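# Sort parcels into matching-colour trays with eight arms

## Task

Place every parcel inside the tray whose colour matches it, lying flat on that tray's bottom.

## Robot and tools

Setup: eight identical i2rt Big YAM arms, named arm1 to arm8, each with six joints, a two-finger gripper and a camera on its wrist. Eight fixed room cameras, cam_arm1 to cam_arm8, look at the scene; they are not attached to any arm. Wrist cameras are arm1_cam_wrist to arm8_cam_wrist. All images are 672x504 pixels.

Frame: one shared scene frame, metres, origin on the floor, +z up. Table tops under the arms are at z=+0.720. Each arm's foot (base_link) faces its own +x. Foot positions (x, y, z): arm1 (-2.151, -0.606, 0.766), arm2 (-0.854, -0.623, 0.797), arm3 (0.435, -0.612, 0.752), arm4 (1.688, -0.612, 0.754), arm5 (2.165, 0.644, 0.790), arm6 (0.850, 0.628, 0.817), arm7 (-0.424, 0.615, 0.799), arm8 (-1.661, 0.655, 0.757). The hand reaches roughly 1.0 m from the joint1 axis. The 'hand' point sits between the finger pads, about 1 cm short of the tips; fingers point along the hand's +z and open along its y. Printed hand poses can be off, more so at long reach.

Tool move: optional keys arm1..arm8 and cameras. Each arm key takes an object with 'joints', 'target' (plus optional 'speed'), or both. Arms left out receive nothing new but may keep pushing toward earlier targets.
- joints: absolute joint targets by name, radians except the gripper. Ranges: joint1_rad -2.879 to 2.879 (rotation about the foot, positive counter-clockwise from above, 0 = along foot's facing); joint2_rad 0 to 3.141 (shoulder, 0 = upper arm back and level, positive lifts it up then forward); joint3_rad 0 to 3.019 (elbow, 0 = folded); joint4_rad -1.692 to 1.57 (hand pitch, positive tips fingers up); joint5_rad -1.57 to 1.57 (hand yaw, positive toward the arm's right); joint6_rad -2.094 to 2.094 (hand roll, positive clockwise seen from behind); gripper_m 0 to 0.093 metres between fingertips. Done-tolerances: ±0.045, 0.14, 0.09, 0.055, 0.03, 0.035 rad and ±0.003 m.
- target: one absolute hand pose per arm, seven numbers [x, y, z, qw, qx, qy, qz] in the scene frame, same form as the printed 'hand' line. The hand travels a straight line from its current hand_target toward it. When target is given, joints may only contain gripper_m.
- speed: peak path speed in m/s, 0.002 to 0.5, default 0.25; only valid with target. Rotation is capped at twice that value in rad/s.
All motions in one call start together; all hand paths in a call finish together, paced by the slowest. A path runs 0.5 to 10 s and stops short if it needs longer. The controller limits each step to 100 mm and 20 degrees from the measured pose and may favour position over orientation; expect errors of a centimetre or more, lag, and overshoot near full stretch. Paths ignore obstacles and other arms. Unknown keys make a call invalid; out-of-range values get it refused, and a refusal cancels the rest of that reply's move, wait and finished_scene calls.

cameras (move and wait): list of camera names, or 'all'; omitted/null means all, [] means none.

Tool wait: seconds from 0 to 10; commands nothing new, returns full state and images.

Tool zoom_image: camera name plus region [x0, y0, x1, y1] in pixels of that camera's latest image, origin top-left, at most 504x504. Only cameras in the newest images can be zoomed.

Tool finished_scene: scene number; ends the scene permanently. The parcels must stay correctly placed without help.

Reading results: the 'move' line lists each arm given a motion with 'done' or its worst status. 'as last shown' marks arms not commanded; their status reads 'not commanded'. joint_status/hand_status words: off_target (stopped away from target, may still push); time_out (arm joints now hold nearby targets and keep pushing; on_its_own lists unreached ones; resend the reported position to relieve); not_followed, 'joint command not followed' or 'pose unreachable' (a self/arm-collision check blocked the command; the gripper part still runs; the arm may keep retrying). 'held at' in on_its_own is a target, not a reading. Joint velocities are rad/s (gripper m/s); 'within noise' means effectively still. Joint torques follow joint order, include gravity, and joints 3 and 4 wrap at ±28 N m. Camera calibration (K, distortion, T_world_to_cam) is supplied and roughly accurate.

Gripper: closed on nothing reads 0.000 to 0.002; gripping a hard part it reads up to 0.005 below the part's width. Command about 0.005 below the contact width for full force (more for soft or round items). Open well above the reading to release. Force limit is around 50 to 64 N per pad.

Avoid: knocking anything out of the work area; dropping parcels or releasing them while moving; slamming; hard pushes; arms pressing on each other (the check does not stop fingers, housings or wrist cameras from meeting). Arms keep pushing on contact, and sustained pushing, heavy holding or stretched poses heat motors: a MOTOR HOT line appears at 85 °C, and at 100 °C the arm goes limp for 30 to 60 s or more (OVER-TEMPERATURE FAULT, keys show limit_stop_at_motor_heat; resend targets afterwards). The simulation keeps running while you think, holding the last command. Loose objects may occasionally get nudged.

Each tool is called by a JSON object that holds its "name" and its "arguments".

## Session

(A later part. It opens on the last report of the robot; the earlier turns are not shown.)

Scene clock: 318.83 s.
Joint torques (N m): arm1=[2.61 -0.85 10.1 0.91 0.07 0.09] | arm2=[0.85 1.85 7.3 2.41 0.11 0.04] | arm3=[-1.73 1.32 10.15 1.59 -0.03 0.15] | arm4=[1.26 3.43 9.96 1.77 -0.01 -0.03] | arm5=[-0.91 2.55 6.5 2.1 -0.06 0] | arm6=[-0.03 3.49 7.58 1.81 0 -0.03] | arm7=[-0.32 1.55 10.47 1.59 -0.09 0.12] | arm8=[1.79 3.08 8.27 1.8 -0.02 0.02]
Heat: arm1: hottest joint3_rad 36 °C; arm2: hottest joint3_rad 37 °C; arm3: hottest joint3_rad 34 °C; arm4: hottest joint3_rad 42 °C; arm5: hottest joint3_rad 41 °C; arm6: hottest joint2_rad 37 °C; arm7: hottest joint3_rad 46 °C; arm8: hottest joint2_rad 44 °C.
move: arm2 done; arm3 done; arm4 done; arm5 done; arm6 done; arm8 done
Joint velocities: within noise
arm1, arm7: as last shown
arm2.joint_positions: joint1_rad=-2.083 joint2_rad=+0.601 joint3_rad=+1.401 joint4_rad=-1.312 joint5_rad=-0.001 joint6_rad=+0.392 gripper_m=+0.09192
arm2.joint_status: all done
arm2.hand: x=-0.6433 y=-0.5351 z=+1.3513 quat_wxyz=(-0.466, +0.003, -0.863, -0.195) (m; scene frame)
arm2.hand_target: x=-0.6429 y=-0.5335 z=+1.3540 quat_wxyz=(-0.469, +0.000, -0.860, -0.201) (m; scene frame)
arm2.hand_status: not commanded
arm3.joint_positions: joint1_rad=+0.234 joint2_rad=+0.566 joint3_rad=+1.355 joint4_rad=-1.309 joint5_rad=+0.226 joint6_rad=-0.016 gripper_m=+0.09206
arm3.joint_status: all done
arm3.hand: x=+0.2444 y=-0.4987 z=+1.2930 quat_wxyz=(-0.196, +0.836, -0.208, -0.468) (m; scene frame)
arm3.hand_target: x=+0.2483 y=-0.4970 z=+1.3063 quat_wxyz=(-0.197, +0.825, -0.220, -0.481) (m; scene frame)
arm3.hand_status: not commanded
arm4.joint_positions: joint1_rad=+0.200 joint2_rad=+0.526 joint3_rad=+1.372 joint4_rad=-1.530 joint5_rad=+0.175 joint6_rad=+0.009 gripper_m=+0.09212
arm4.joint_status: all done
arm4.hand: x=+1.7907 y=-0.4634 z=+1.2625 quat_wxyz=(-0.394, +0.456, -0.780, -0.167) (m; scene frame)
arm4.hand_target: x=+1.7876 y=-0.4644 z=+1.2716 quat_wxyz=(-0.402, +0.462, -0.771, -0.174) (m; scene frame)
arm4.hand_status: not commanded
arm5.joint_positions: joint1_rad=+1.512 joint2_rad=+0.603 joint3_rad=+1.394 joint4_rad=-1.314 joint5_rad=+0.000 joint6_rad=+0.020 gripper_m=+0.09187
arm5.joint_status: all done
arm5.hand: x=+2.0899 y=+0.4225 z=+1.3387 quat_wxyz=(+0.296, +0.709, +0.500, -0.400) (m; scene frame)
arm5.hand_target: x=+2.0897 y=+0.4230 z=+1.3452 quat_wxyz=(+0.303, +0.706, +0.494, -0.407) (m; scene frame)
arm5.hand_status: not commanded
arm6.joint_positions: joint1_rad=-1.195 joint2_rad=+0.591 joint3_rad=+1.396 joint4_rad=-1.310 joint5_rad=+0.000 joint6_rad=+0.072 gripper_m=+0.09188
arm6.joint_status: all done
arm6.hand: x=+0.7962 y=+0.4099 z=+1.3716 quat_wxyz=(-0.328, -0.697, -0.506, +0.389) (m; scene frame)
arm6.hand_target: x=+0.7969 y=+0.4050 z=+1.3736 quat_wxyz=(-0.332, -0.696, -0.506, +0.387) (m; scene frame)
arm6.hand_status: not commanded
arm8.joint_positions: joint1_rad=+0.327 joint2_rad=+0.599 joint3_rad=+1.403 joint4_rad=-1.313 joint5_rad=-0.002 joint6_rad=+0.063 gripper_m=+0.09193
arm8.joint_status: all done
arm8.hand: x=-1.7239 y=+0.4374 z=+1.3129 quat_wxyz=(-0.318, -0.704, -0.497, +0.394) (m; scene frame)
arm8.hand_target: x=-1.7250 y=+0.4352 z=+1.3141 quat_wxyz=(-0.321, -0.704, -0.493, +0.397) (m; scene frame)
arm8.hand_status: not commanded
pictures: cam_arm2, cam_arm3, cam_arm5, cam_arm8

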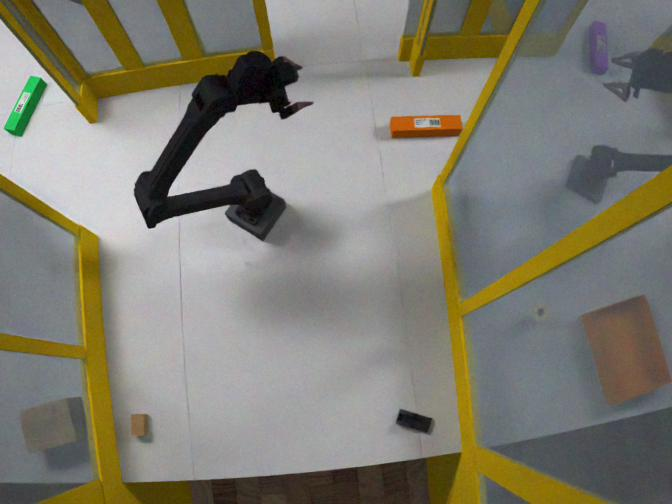

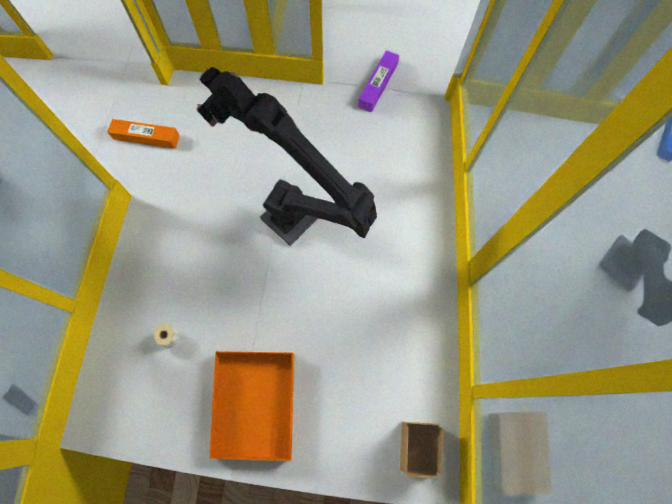

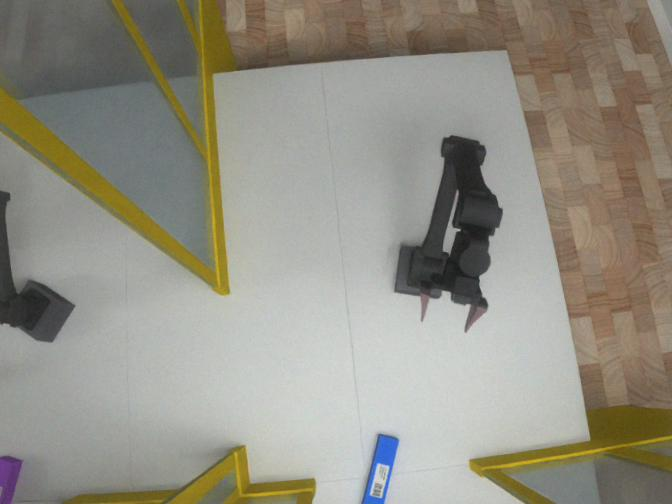

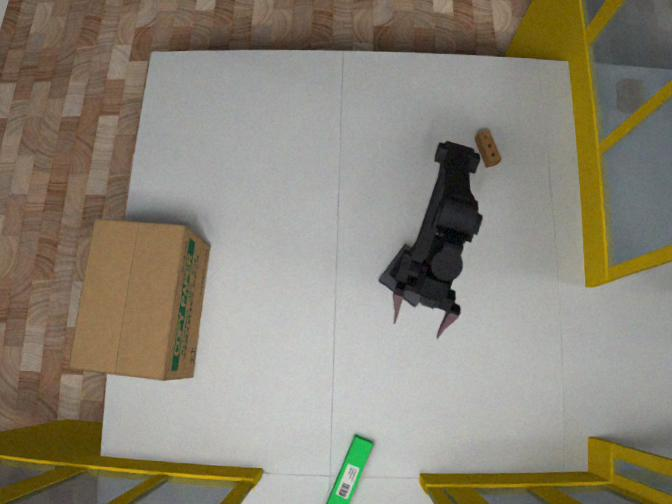

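{"name": "move", "arguments": {"arm1": {"joints":{"joint2_rad":1.44,"joint3_rad":1.37,"joint4_rad":-1.52,"joint5_rad":0}}, "arm3": {"joints":{"joint2_rad":1.44,"joint3_rad":1.37,"joint4_rad":-1.52,"joint5_rad":0}}, "arm4": {"joints":{"joint2_rad":1.44,"joint3_rad":1.37,"joint4_rad":-1.52,"joint5_rad":0}}, "cameras": []}}

{"name": "move", "arguments": {"arm1": {"target":[-1.85,0.0,0.89,0,0.819,0.574,0],"speed":0.3}, "arm3": {"target":[-0.205,-0.345,0.89,0,0,1,0],"speed":0.3}, "arm4": {"target":[1.95,0.0,0.89,0,0.819,0.574,0],"speed":0.3}, "cameras": ["arm1_cam_wrist","arm3_cam_wrist","arm4_cam_wrist"]}}

Scene clock: 329.60 s.
Joint torques (N m): arm1=[2.32 -10.4 10.77 -0.21 0.05 0.06] | arm2=[0.79 1.9 7.28 2.41 0.11 0.04] | arm3=[-1.67 -13.51 10.52 -0.39 -0.26 0.12] | arm4=[1.32 -9.05 10.33 0.46 -0.15 -0.03] | arm5=[-0.73 2.9 6.45 2.29 -0.09 0.04] | arm6=[-0.03 3.55 7.57 1.8 -0.01 -0.03] | arm7=[-0.15 1.73 10.48 1.61 -0.1 0.12] | arm8=[1.9 3.08 8.27 1.77 -0.01 0.01]
Heat: arm1: hottest joint3_rad 37 °C; arm2: hottest joint3_rad 37 °C; arm3: hottest joint3_rad 34 °C; arm4: hottest joint3_rad 42 °C; arm5: hottest joint3_rad 40 °C; arm6: hottest joint3_rad 37 °C; arm7: hottest joint3_rad 46 °C; arm8: hottest joint2_rad 41 °C.
move: arm1 done; arm3 done; arm4 done
Joint velocities: within noise
arm1.joint_positions: joint1_rad=+1.518 joint2_rad=+1.440 joint3_rad=+1.340 joint4_rad=-1.509 joint5_rad=+0.001 joint6_rad=-0.007 gripper_m=+0.09014
arm1.joint_status: all done
arm1.hand: x=-1.9631 y=-0.2393 z=+0.9937 quat_wxyz=(+0.017, +0.523, -0.852, +0.016) (m; scene frame)
arm1.hand_target: x=-1.9654 y=-0.2319 z=+1.0050 quat_wxyz=(+0.010, +0.525, -0.851, +0.010) (m; scene frame)
arm1.hand_status: not commanded
arm2, arm5, arm6, arm8: as last shown
arm3.joint_positions: joint1_rad=+0.234 joint2_rad=+1.444 joint3_rad=+1.355 joint4_rad=-1.508 joint5_rad=+0.004 joint6_rad=-0.016 gripper_m=+0.09206
arm3.joint_status: all done
arm3.hand: x=+0.0484 y=-0.4591 z=+0.9851 quat_wxyz=(-0.003, +0.984, -0.180, +0.016) (m; scene frame)
arm3.hand_target: x=+0.0494 y=-0.4543 z=+0.9927 quat_wxyz=(-0.002, +0.981, -0.194, +0.012) (m; scene frame)
arm3.hand_status: not commanded
arm4.joint_positions: joint1_rad=+0.201 joint2_rad=+1.430 joint3_rad=+1.368 joint4_rad=-1.526 joint5_rad=+0.002 joint6_rad=+0.008 gripper_m=+0.09212
arm4.joint_status: all done
arm4.hand: x=+1.8587 y=-0.2321 z=+0.9936 quat_wxyz=(+0.014, +0.542, -0.840, +0.007) (m; scene frame)
arm4.hand_target: x=+1.8544 y=-0.2266 z=+0.9903 quat_wxyz=(+0.015, +0.551, -0.834, +0.006) (m; scene frame)
arm4.hand_status: not commanded
arm7.joint_positions: joint1_rad=-0.316 joint2_rad=+0.535 joint3_rad=+1.368 joint4_rad=-1.177 joint5_rad=-0.073 joint6_rad=-0.126 gripper_m=+0.09396
arm7.joint_status: not commanded
arm7.hand: x=-0.2873 y=+0.4416 z=+1.3804 quat_wxyz=(-0.508, -0.311, -0.757, +0.270) (m; scene frame)
arm7.hand_target: x=-0.2897 y=+0.4449 z=+1.3917 quat_wxyz=(-0.517, -0.307, -0.750, +0.275) (m; scene frame)
arm7.hand_status: not commanded
pictures: none
No camera images: "cameras" was empty.

Scene clock: 337.17 s.
Joint torques (N m): arm1=[0.09 -18.43 12.25 -0.47 -0.09 0.09] | arm2=[0.85 1.96 7.27 2.41 0.11 0.04] | arm3=[-2.08 -23.3 14.13 -0.59 -0.26 0.15] | arm4=[-0.73 -16.26 14.45 -0.42 -0.24 0.13] | arm5=[-0.91 2.67 6.31 2.18 -0.07 -0.04] | arm6=[-0.03 3.49 7.58 1.81 0 -0.02] | arm7=[-0.26 1.67 10.43 1.62 -0.09 0.12] | arm8=[1.67 3.37 8.27 1.78 -0.03 0.03]
Heat: arm1: hottest joint3_rad 38 °C; arm2: hottest joint3_rad 36 °C; arm3: hottest joint3_rad 34 °C; arm4: hottest joint3_rad 44 °C; arm5: hottest joint3_rad 40 °C; arm6: hottest joint3_rad 37 °C; arm7: hottest joint3_rad 47 °C; arm8: hottest joint2_rad 39 °C.
move: arm1 off_target; arm3 off_target; arm4 off_target
Joint velocities: within noise
arm1.joint_positions: joint1_rad=+1.478 joint2_rad=+2.221 joint3_rad=+2.161 joint4_rad=-1.607 joint5_rad=-0.262 joint6_rad=+2.094 gripper_m=+0.09014
arm1.joint_status: not commanded
arm1.hand: x=-1.8624 y=-0.0061 z=+0.8895 quat_wxyz=(+0.126, -0.498, -0.856, +0.052) (m; scene frame)
arm1.hand_target: x=-1.8498 y=-0.0009 z=+0.8900 quat_wxyz=(+0.128, -0.506, -0.851, +0.046) (m; scene frame)
arm1.hand_status: off_target (0.014 m and 51.9 deg from the pose sent, 0.284 m and 173.0 deg at the start; pose on its path clipped on 101 of 227 steps; a joint's target at an end of its range on 118 of 227 steps)
arm2, arm5, arm6, arm7, arm8: as last shown
arm3.joint_positions: joint1_rad=+0.187 joint2_rad=+2.266 joint3_rad=+2.252 joint4_rad=-1.630 joint5_rad=-0.171 joint6_rad=+2.075 gripper_m=+0.09206
arm3.joint_status: not commanded
arm3.hand: x=-0.1978 y=-0.3592 z=+0.8792 quat_wxyz=(+0.027, +0.312, -0.946, +0.085) (m; scene frame)
arm3.hand_target: x=-0.2039 y=-0.3451 z=+0.8900 quat_wxyz=(+0.040, +0.298, -0.951, +0.077) (m; scene frame)
arm3.hand_status: off_target (0.019 m and 37.9 deg from the pose sent, 0.294 m and 159.3 deg at the start; pose on its path clipped on 90 of 227 steps; a joint's target at an end of its range on 107 of 227 steps)
arm4.joint_positions: joint1_rad=+0.159 joint2_rad=+2.161 joint3_rad=+2.104 joint4_rad=-1.602 joint5_rad=-0.272 joint6_rad=+2.090 gripper_m=+0.09212
arm4.joint_status: not commanded
arm4.hand: x=+1.9361 y=-0.0080 z=+0.8917 quat_wxyz=(+0.137, -0.471, -0.870, +0.055) (m; scene frame)
arm4.hand_target: x=+1.9501 y=-0.0011 z=+0.8898 quat_wxyz=(+0.139, -0.480, -0.864, +0.051) (m; scene frame)
arm4.hand_status: off_target (0.016 m and 55.6 deg from the pose sent, 0.270 m and 175.6 deg at the start; pose on its path clipped on 104 of 227 steps; a joint's target at an end of its range on 120 of 227 steps)
pictures: arm1_cam_wrist, arm3_cam_wrist, arm4_cam_wrist
camera_calibration:
arm1_cam_wrist: T_world_to_cam=[[-0.848523, -0.48464, 0.212442, -1.77119], [-0.223676, 0.692339, 0.686029, -1.01786], [-0.479559, 0.534594, -0.695868, -0.144276], [0, 0, 0, 1]] pos_world=[-1.79976, -0.0765614, 0.974159]
arm3_cam_wrist: T_world_to_cam=[[0.590439, -0.792149, 0.154535, -0.304752], [-0.660394, -0.364117, 0.656733, -0.83295], [-0.463962, -0.489815, -0.73812, 0.505236], [0, 0, 0, 1]] pos_world=[-0.135728, -0.297228, 0.967045]
arm4_cam_wrist: T_world_to_cam=[[-0.792926, -0.562868, 0.233341, 1.32007], [-0.257598, 0.656715, 0.70878, -0.123278], [-0.552187, 0.501902, -0.66572, 1.79157], [0, 0, 0, 1]] pos_world=[2.00425, -0.0752089, 0.972038]

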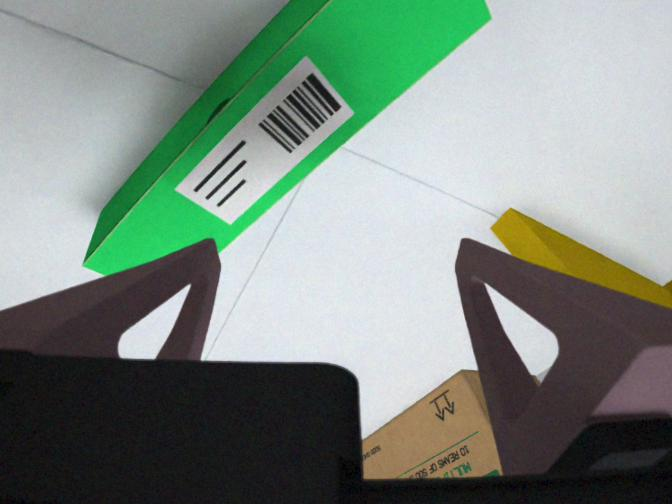

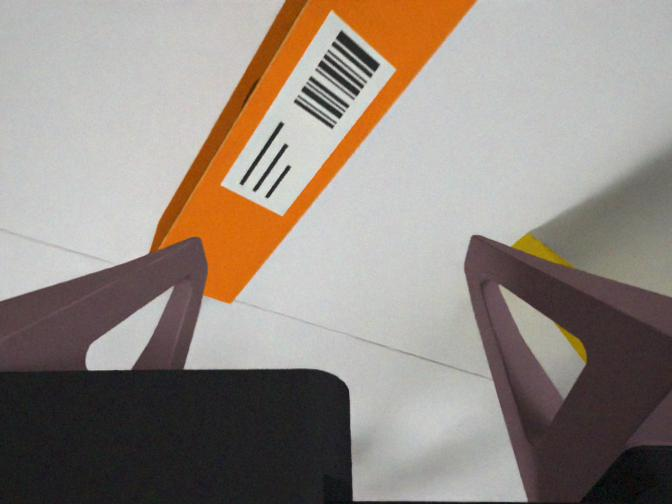

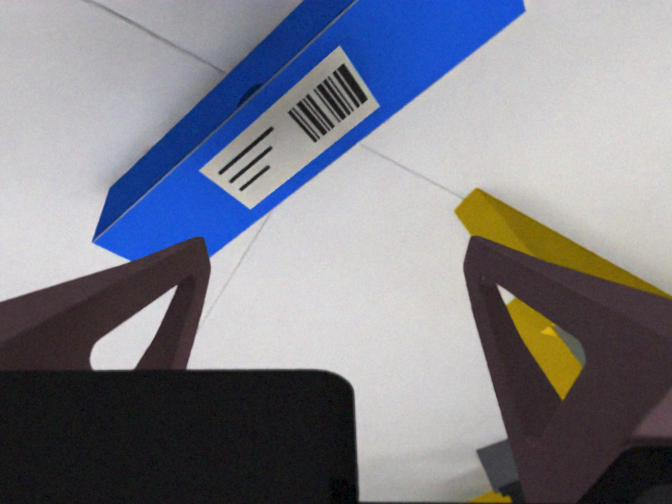

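{"name": "move", "arguments": {"arm1": {"joints":{"joint1_rad":1.53,"joint5_rad":0,"joint6_rad":0}}, "arm3": {"joints":{"joint1_rad":0.22,"joint5_rad":0,"joint6_rad":0}}, "arm4": {"joints":{"joint1_rad":0.215,"joint5_rad":0,"joint6_rad":0}}, "cameras": []}}

{"name": "move", "arguments": {"arm1": {"target":[-1.85,0.0,0.89,0,-0.574,0.819,0],"speed":0.3}, "arm3": {"target":[-0.205,-0.345,0.89,0,1,0,0],"speed":0.3}, "arm4": {"target":[1.95,0.0,0.89,0,-0.574,0.819,0],"speed":0.3}, "cameras": ["arm1_cam_wrist","arm3_cam_wrist","arm4_cam_wrist"]}}

Scene clock: 351.13 s.
Joint torques (N m): arm1=[1.14 -19.31 12.37 -0.28 0.17 -0.09] | arm2=[0.85 1.96 7.27 2.41 0.11 0.04] | arm3=[0.21 -23.88 14.08 -0.4 0.05 -0.25] | arm4=[0.38 -16.91 14.45 -0.4 -0.01 0] | arm5=[-0.91 2.84 6.43 2.14 -0.08 0.02] | arm6=[-0.03 3.49 7.58 1.8 0 -0.02] | arm7=[-0.5 1.67 10.47 1.59 -0.11 0.11] | arm8=[1.79 3.02 8.21 1.84 0.01 0.02]
Heat: arm1: hottest joint3_rad 40 °C; arm2: hottest joint3_rad 36 °C; arm3: hottest joint3_rad 37 °C; arm4: hottest joint3_rad 45 °C; arm5: hottest joint3_rad 39 °C; arm6: hottest joint3_rad 37 °C; arm7: hottest joint3_rad 47 °C; arm8: hottest joint3_rad 37 °C.
move: arm1 done; arm3 done; arm4 done
Joint velocities: within noise
arm1.joint_positions: joint1_rad=+1.528 joint2_rad=+2.223 joint3_rad=+2.163 joint4_rad=-1.609 joint5_rad=-0.003 joint6_rad=+0.008 gripper_m=+0.09014
arm1.joint_status: all done
arm1.hand: x=-1.8538 y=-0.0127 z=+0.8838 quat_wxyz=(+0.043, +0.520, -0.852, +0.030) (m; scene frame)
arm1.hand_target: x=-1.8498 y=-0.0031 z=+0.8841 quat_wxyz=(+0.038, +0.525, -0.850, +0.028) (m; scene frame)
arm1.hand_status: not commanded
arm2, arm5, arm6, arm7, arm8: as last shown
arm3.joint_positions: joint1_rad=+0.207 joint2_rad=+2.267 joint3_rad=+2.253 joint4_rad=-1.631 joint5_rad=-0.004 joint6_rad=+0.016 gripper_m=+0.09206
arm3.joint_status: all done
arm3.hand: x=-0.1914 y=-0.3456 z=+0.8770 quat_wxyz=(+0.006, +0.977, -0.208, +0.038) (m; scene frame)
arm3.hand_target: x=-0.2046 y=-0.3487 z=+0.8874 quat_wxyz=(+0.001, +0.981, -0.194, +0.024) (m; scene frame)
arm3.hand_status: not commanded
arm4.joint_positions: joint1_rad=+0.213 joint2_rad=+2.162 joint3_rad=+2.106 joint4_rad=-1.605 joint5_rad=-0.002 joint6_rad=+0.009 gripper_m=+0.09212
arm4.joint_status: all done
arm4.hand: x=+1.9453 y=-0.0142 z=+0.8855 quat_wxyz=(+0.046, +0.546, -0.836, +0.025) (m; scene frame)
arm4.hand_target: x=+1.9491 y=-0.0030 z=+0.8836 quat_wxyz=(+0.041, +0.550, -0.834, +0.023) (m; scene frame)
arm4.hand_status: not commanded
pictures: none
No camera images: "cameras" was empty.

Scene clock: 352.80 s.
Joint torques (N m): arm1=[1.08 -21.19 7.76 0.75 -0.03 -0.07] | arm2=[0.85 1.96 7.28 2.41 0.11 0.04] | arm3=[-0.38 -27.22 9.13 0.49 -0.3 -0.19] | arm4=[0.56 -20.25 9.46 0.69 0.01 -0.03] | arm5=[-0.38 2.84 6.38 2.18 -0.05 0] | arm6=[0.03 3.49 7.58 1.83 0 -0.03] | arm7=[-0.26 1.67 10.43 1.61 -0.09 0.13] | arm8=[1.73 3.19 8.28 1.76 -0.01 0]
Heat: arm1: hottest joint3_rad 40 °C; arm2: hottest joint3_rad 36 °C; arm3: hottest joint3_rad 36 °C; arm4: hottest joint3_rad 45 °C; arm5: hottest joint3_rad 39 °C; arm6: hottest joint3_rad 37 °C; arm7: hottest joint3_rad 47 °C; arm8: hottest joint3_rad 37 °C.
move: arm1 done; arm3 off_target; arm4 done
Joint velocities: within noise
arm1.joint_positions: joint1_rad=+1.528 joint2_rad=+2.178 joint3_rad=+2.114 joint4_rad=-1.502 joint5_rad=-0.005 joint6_rad=-0.108 gripper_m=+0.09014
arm1.joint_status: not commanded
arm1.hand: x=-1.8483 y=-0.0009 z=+0.8932 quat_wxyz=(+0.001, +0.570, -0.822, +0.002) (m; scene frame)
arm1.hand_target: x=-1.8501 y=+0.0001 z=+0.8900 quat_wxyz=(+0.000, +0.574, -0.819, +0.000) (m; scene frame)
arm1.hand_status: done (0.004 m and 0.6 deg from the pose sent, 0.015 m and 9.4 deg at the start)
arm2, arm5, arm6, arm7, arm8: as last shown
arm3.joint_positions: joint1_rad=+0.207 joint2_rad=+2.267 joint3_rad=+2.245 joint4_rad=-1.586 joint5_rad=-0.003 joint6_rad=-0.381 gripper_m=+0.09206
arm3.joint_status: not commanded
arm3.hand: x=-0.1997 y=-0.3419 z=+0.8735 quat_wxyz=(+0.005, +1.000, -0.011, +0.019) (m; scene frame)
arm3.hand_target: x=-0.2048 y=-0.3450 z=+0.8900 quat_wxyz=(+0.000, +1.000, +0.000, +0.000) (m; scene frame)
arm3.hand_status: off_target (0.018 m and 2.6 deg from the pose sent, 0.019 m and 24.5 deg at the start)
arm4.joint_positions: joint1_rad=+0.213 joint2_rad=+2.139 joint3_rad=+2.069 joint4_rad=-1.503 joint5_rad=+0.005 joint6_rad=-0.044 gripper_m=+0.09212
arm4.joint_status: not commanded
arm4.hand: x=+1.9521 y=-0.0013 z=+0.8846 quat_wxyz=(+0.008, +0.569, -0.823, +0.004) (m; scene frame)
arm4.hand_target: x=+1.9500 y=+0.0001 z=+0.8901 quat_wxyz=(+0.000, +0.574, -0.819, +0.000) (m; scene frame)
arm4.hand_status: done (0.006 m and 1.2 deg from the pose sent, 0.016 m and 7.1 deg at the start)
pictures: arm1_cam_wrist, arm3_cam_wrist, arm4_cam_wrist
camera_calibration:
arm1_cam_wrist: T_world_to_cam=[[0.930896, -0.365278, -0.00207626, 1.72314], [-0.29718, -0.760631, 0.57717, -1.06078], [-0.212407, -0.536668, -0.816622, 0.462982], [0, 0, 0, 1]] pos_world=[-1.82097, 0.0710313, 0.993909]
arm3_cam_wrist: T_world_to_cam=[[0.0276577, 0.999617, -0.000657327, 0.346701], [0.790406, -0.0214666, 0.612207, -0.378395], [0.611958, -0.0174518, -0.790697, 0.930977], [0, 0, 0, 1]] pos_world=[-0.280222, -0.338444, 0.968004]
arm4_cam_wrist: T_world_to_cam=[[0.940383, -0.340006, 0.00870882, -1.84648], [-0.278282, -0.754441, 0.594455, 0.0211658], [-0.195548, -0.561439, -0.804081, 1.21722], [0, 0, 0, 1]] pos_world=[1.98031, 0.0715471, 0.982239]

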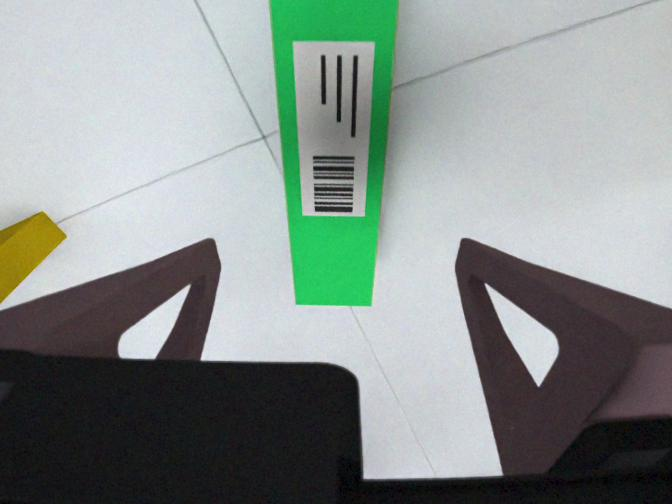

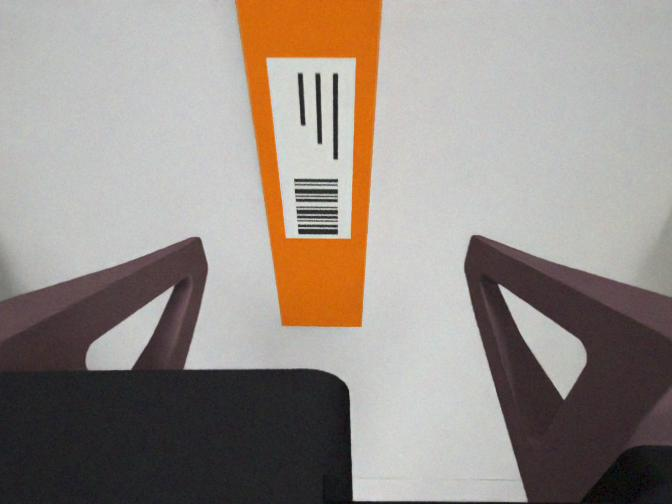

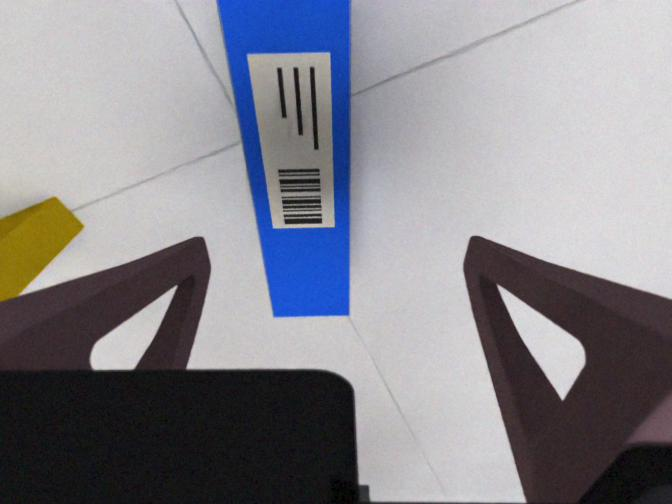

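{"name": "move", "arguments": {"arm1": {"target":[-1.85,0.002,0.80,0,-0.574,0.819,0],"speed":0.2}, "arm3": {"target":[-0.200,-0.359,0.80,0,1,0,0],"speed":0.2}, "arm4": {"target":[1.93,0.004,0.80,0,-0.574,0.819,0],"speed":0.2}, "cameras": ["arm1_cam_wrist","arm3_cam_wrist","arm4_cam_wrist"]}}

Scene clock: 378.73 s.
Joint torques (N m): arm1=[1.38 -20.37 8.12 0.76 -0.03 -0.05] | arm2=[0.85 1.96 7.28 2.41 0.11 0.04] | arm3=[0.38 -26.4 8.79 0.55 -0.31 -0.04] | arm4=[1.2 -16.91 9.5 0.76 -0.01 0.12] | arm5=[-0.79 2.73 6.41 2.15 -0.04 0.02] | arm6=[-0.03 3.55 7.57 1.8 0 -0.03] | arm7=[-0.26 1.55 10.47 1.59 -0.09 0.11] | arm8=[1.73 2.84 8.31 1.81 -0.01 0.03]
Heat: arm1: hottest joint3_rad 39 °C; arm2: hottest joint3_rad 35 °C; arm3: hottest joint2_rad 37 °C; arm4: hottest joint3_rad 46 °C; arm5: hottest joint3_rad 38 °C; arm6: hottest joint3_rad 37 °C; arm7: hottest joint3_rad 47 °C; arm8: hottest joint3_rad 37 °C.
move: arm1 off_target; arm3 off_target; arm4 off_target
Joint velocities: within noise
arm1.joint_positions: joint1_rad=+1.528 joint2_rad=+2.214 joint3_rad=+1.966 joint4_rad=-1.305 joint5_rad=-0.005 joint6_rad=-0.108 gripper_m=+0.09014
arm1.joint_status: not commanded
arm1.hand: x=-1.8470 y=+0.0002 z=+0.8138 quat_wxyz=(-0.005, +0.570, -0.822, -0.001) (m; scene frame)
arm1.hand_target: x=-1.8501 y=+0.0018 z=+0.8002 quat_wxyz=(+0.000, +0.574, -0.819, +0.000) (m; scene frame)
arm1.hand_status: off_target (0.014 m and 0.8 deg from the pose sent, 0.093 m and 0.6 deg at the start)
arm2, arm5, arm6, arm7, arm8: as last shown
arm3.joint_positions: joint1_rad=+0.216 joint2_rad=+2.264 joint3_rad=+2.012 joint4_rad=-1.349 joint5_rad=-0.004 joint6_rad=-0.381 gripper_m=+0.09206
arm3.joint_status: not commanded
arm3.hand: x=-0.1911 y=-0.3511 z=+0.7869 quat_wxyz=(+0.005, +1.000, -0.007, +0.016) (m; scene frame)
arm3.hand_target: x=-0.1997 y=-0.3590 z=+0.8000 quat_wxyz=(+0.000, +1.000, +0.000, +0.000) (m; scene frame)
arm3.hand_status: off_target (0.018 m and 2.1 deg from the pose sent, 0.075 m and 2.6 deg at the start)
arm4.joint_positions: joint1_rad=+0.237 joint2_rad=+2.135 joint3_rad=+1.890 joint4_rad=-1.290 joint5_rad=+0.006 joint6_rad=-0.033 gripper_m=+0.09212
arm4.joint_status: not commanded
arm4.hand: x=+1.9363 y=+0.0020 z=+0.8206 quat_wxyz=(-0.009, +0.573, -0.819, -0.007) (m; scene frame)
arm4.hand_target: x=+1.9300 y=+0.0033 z=+0.8002 quat_wxyz=(+0.000, +0.574, -0.819, +0.000) (m; scene frame)
arm4.hand_status: off_target (0.022 m and 1.3 deg from the pose sent, 0.088 m and 1.2 deg at the start)
pictures: arm1_cam_wrist, arm3_cam_wrist, arm4_cam_wrist
camera_calibration:
arm1_cam_wrist: T_world_to_cam=[[0.930942, -0.365166, -0.000845832, 1.72132], [-0.300533, -0.76748, 0.566263, -1.01104], [-0.207429, -0.526904, -0.824224, 0.41439], [0, 0, 0, 1]] pos_world=[-1.82034, 0.0709546, 0.915524]
arm3_cam_wrist: T_world_to_cam=[[0.018482, 0.999829, 0.000736297, 0.352877], [0.793428, -0.0151147, 0.608476, -0.326661], [0.608383, -0.0106616, -0.793572, 0.860939], [0, 0, 0, 1]] pos_world=[-0.27112, -0.348575, 0.881722]
arm4_cam_wrist: T_world_to_cam=[[0.944089, -0.32949, 0.0115236, -1.83938], [-0.278449, -0.778152, 0.562979, 0.0834673], [-0.176529, -0.534711, -0.826391, 1.14586], [0, 0, 0, 1]] pos_world=[1.96205, 0.071599, 0.921134]

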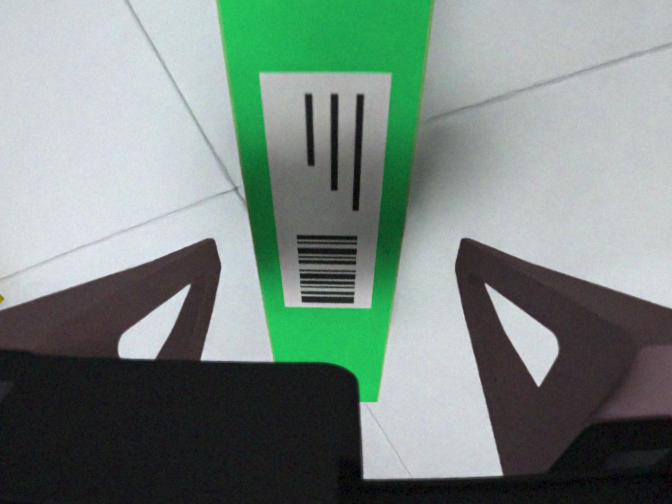

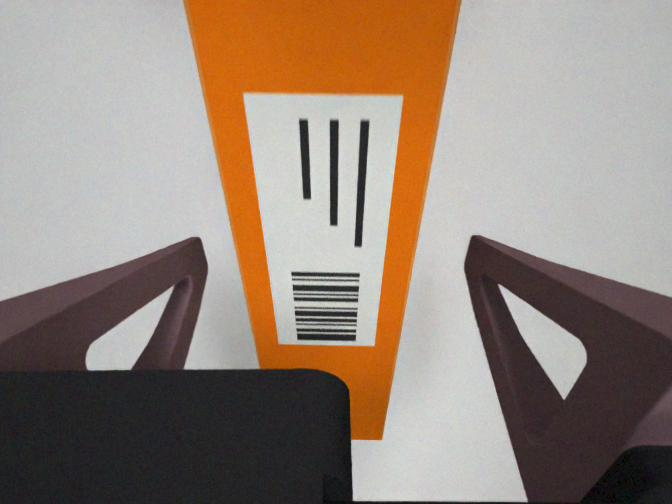

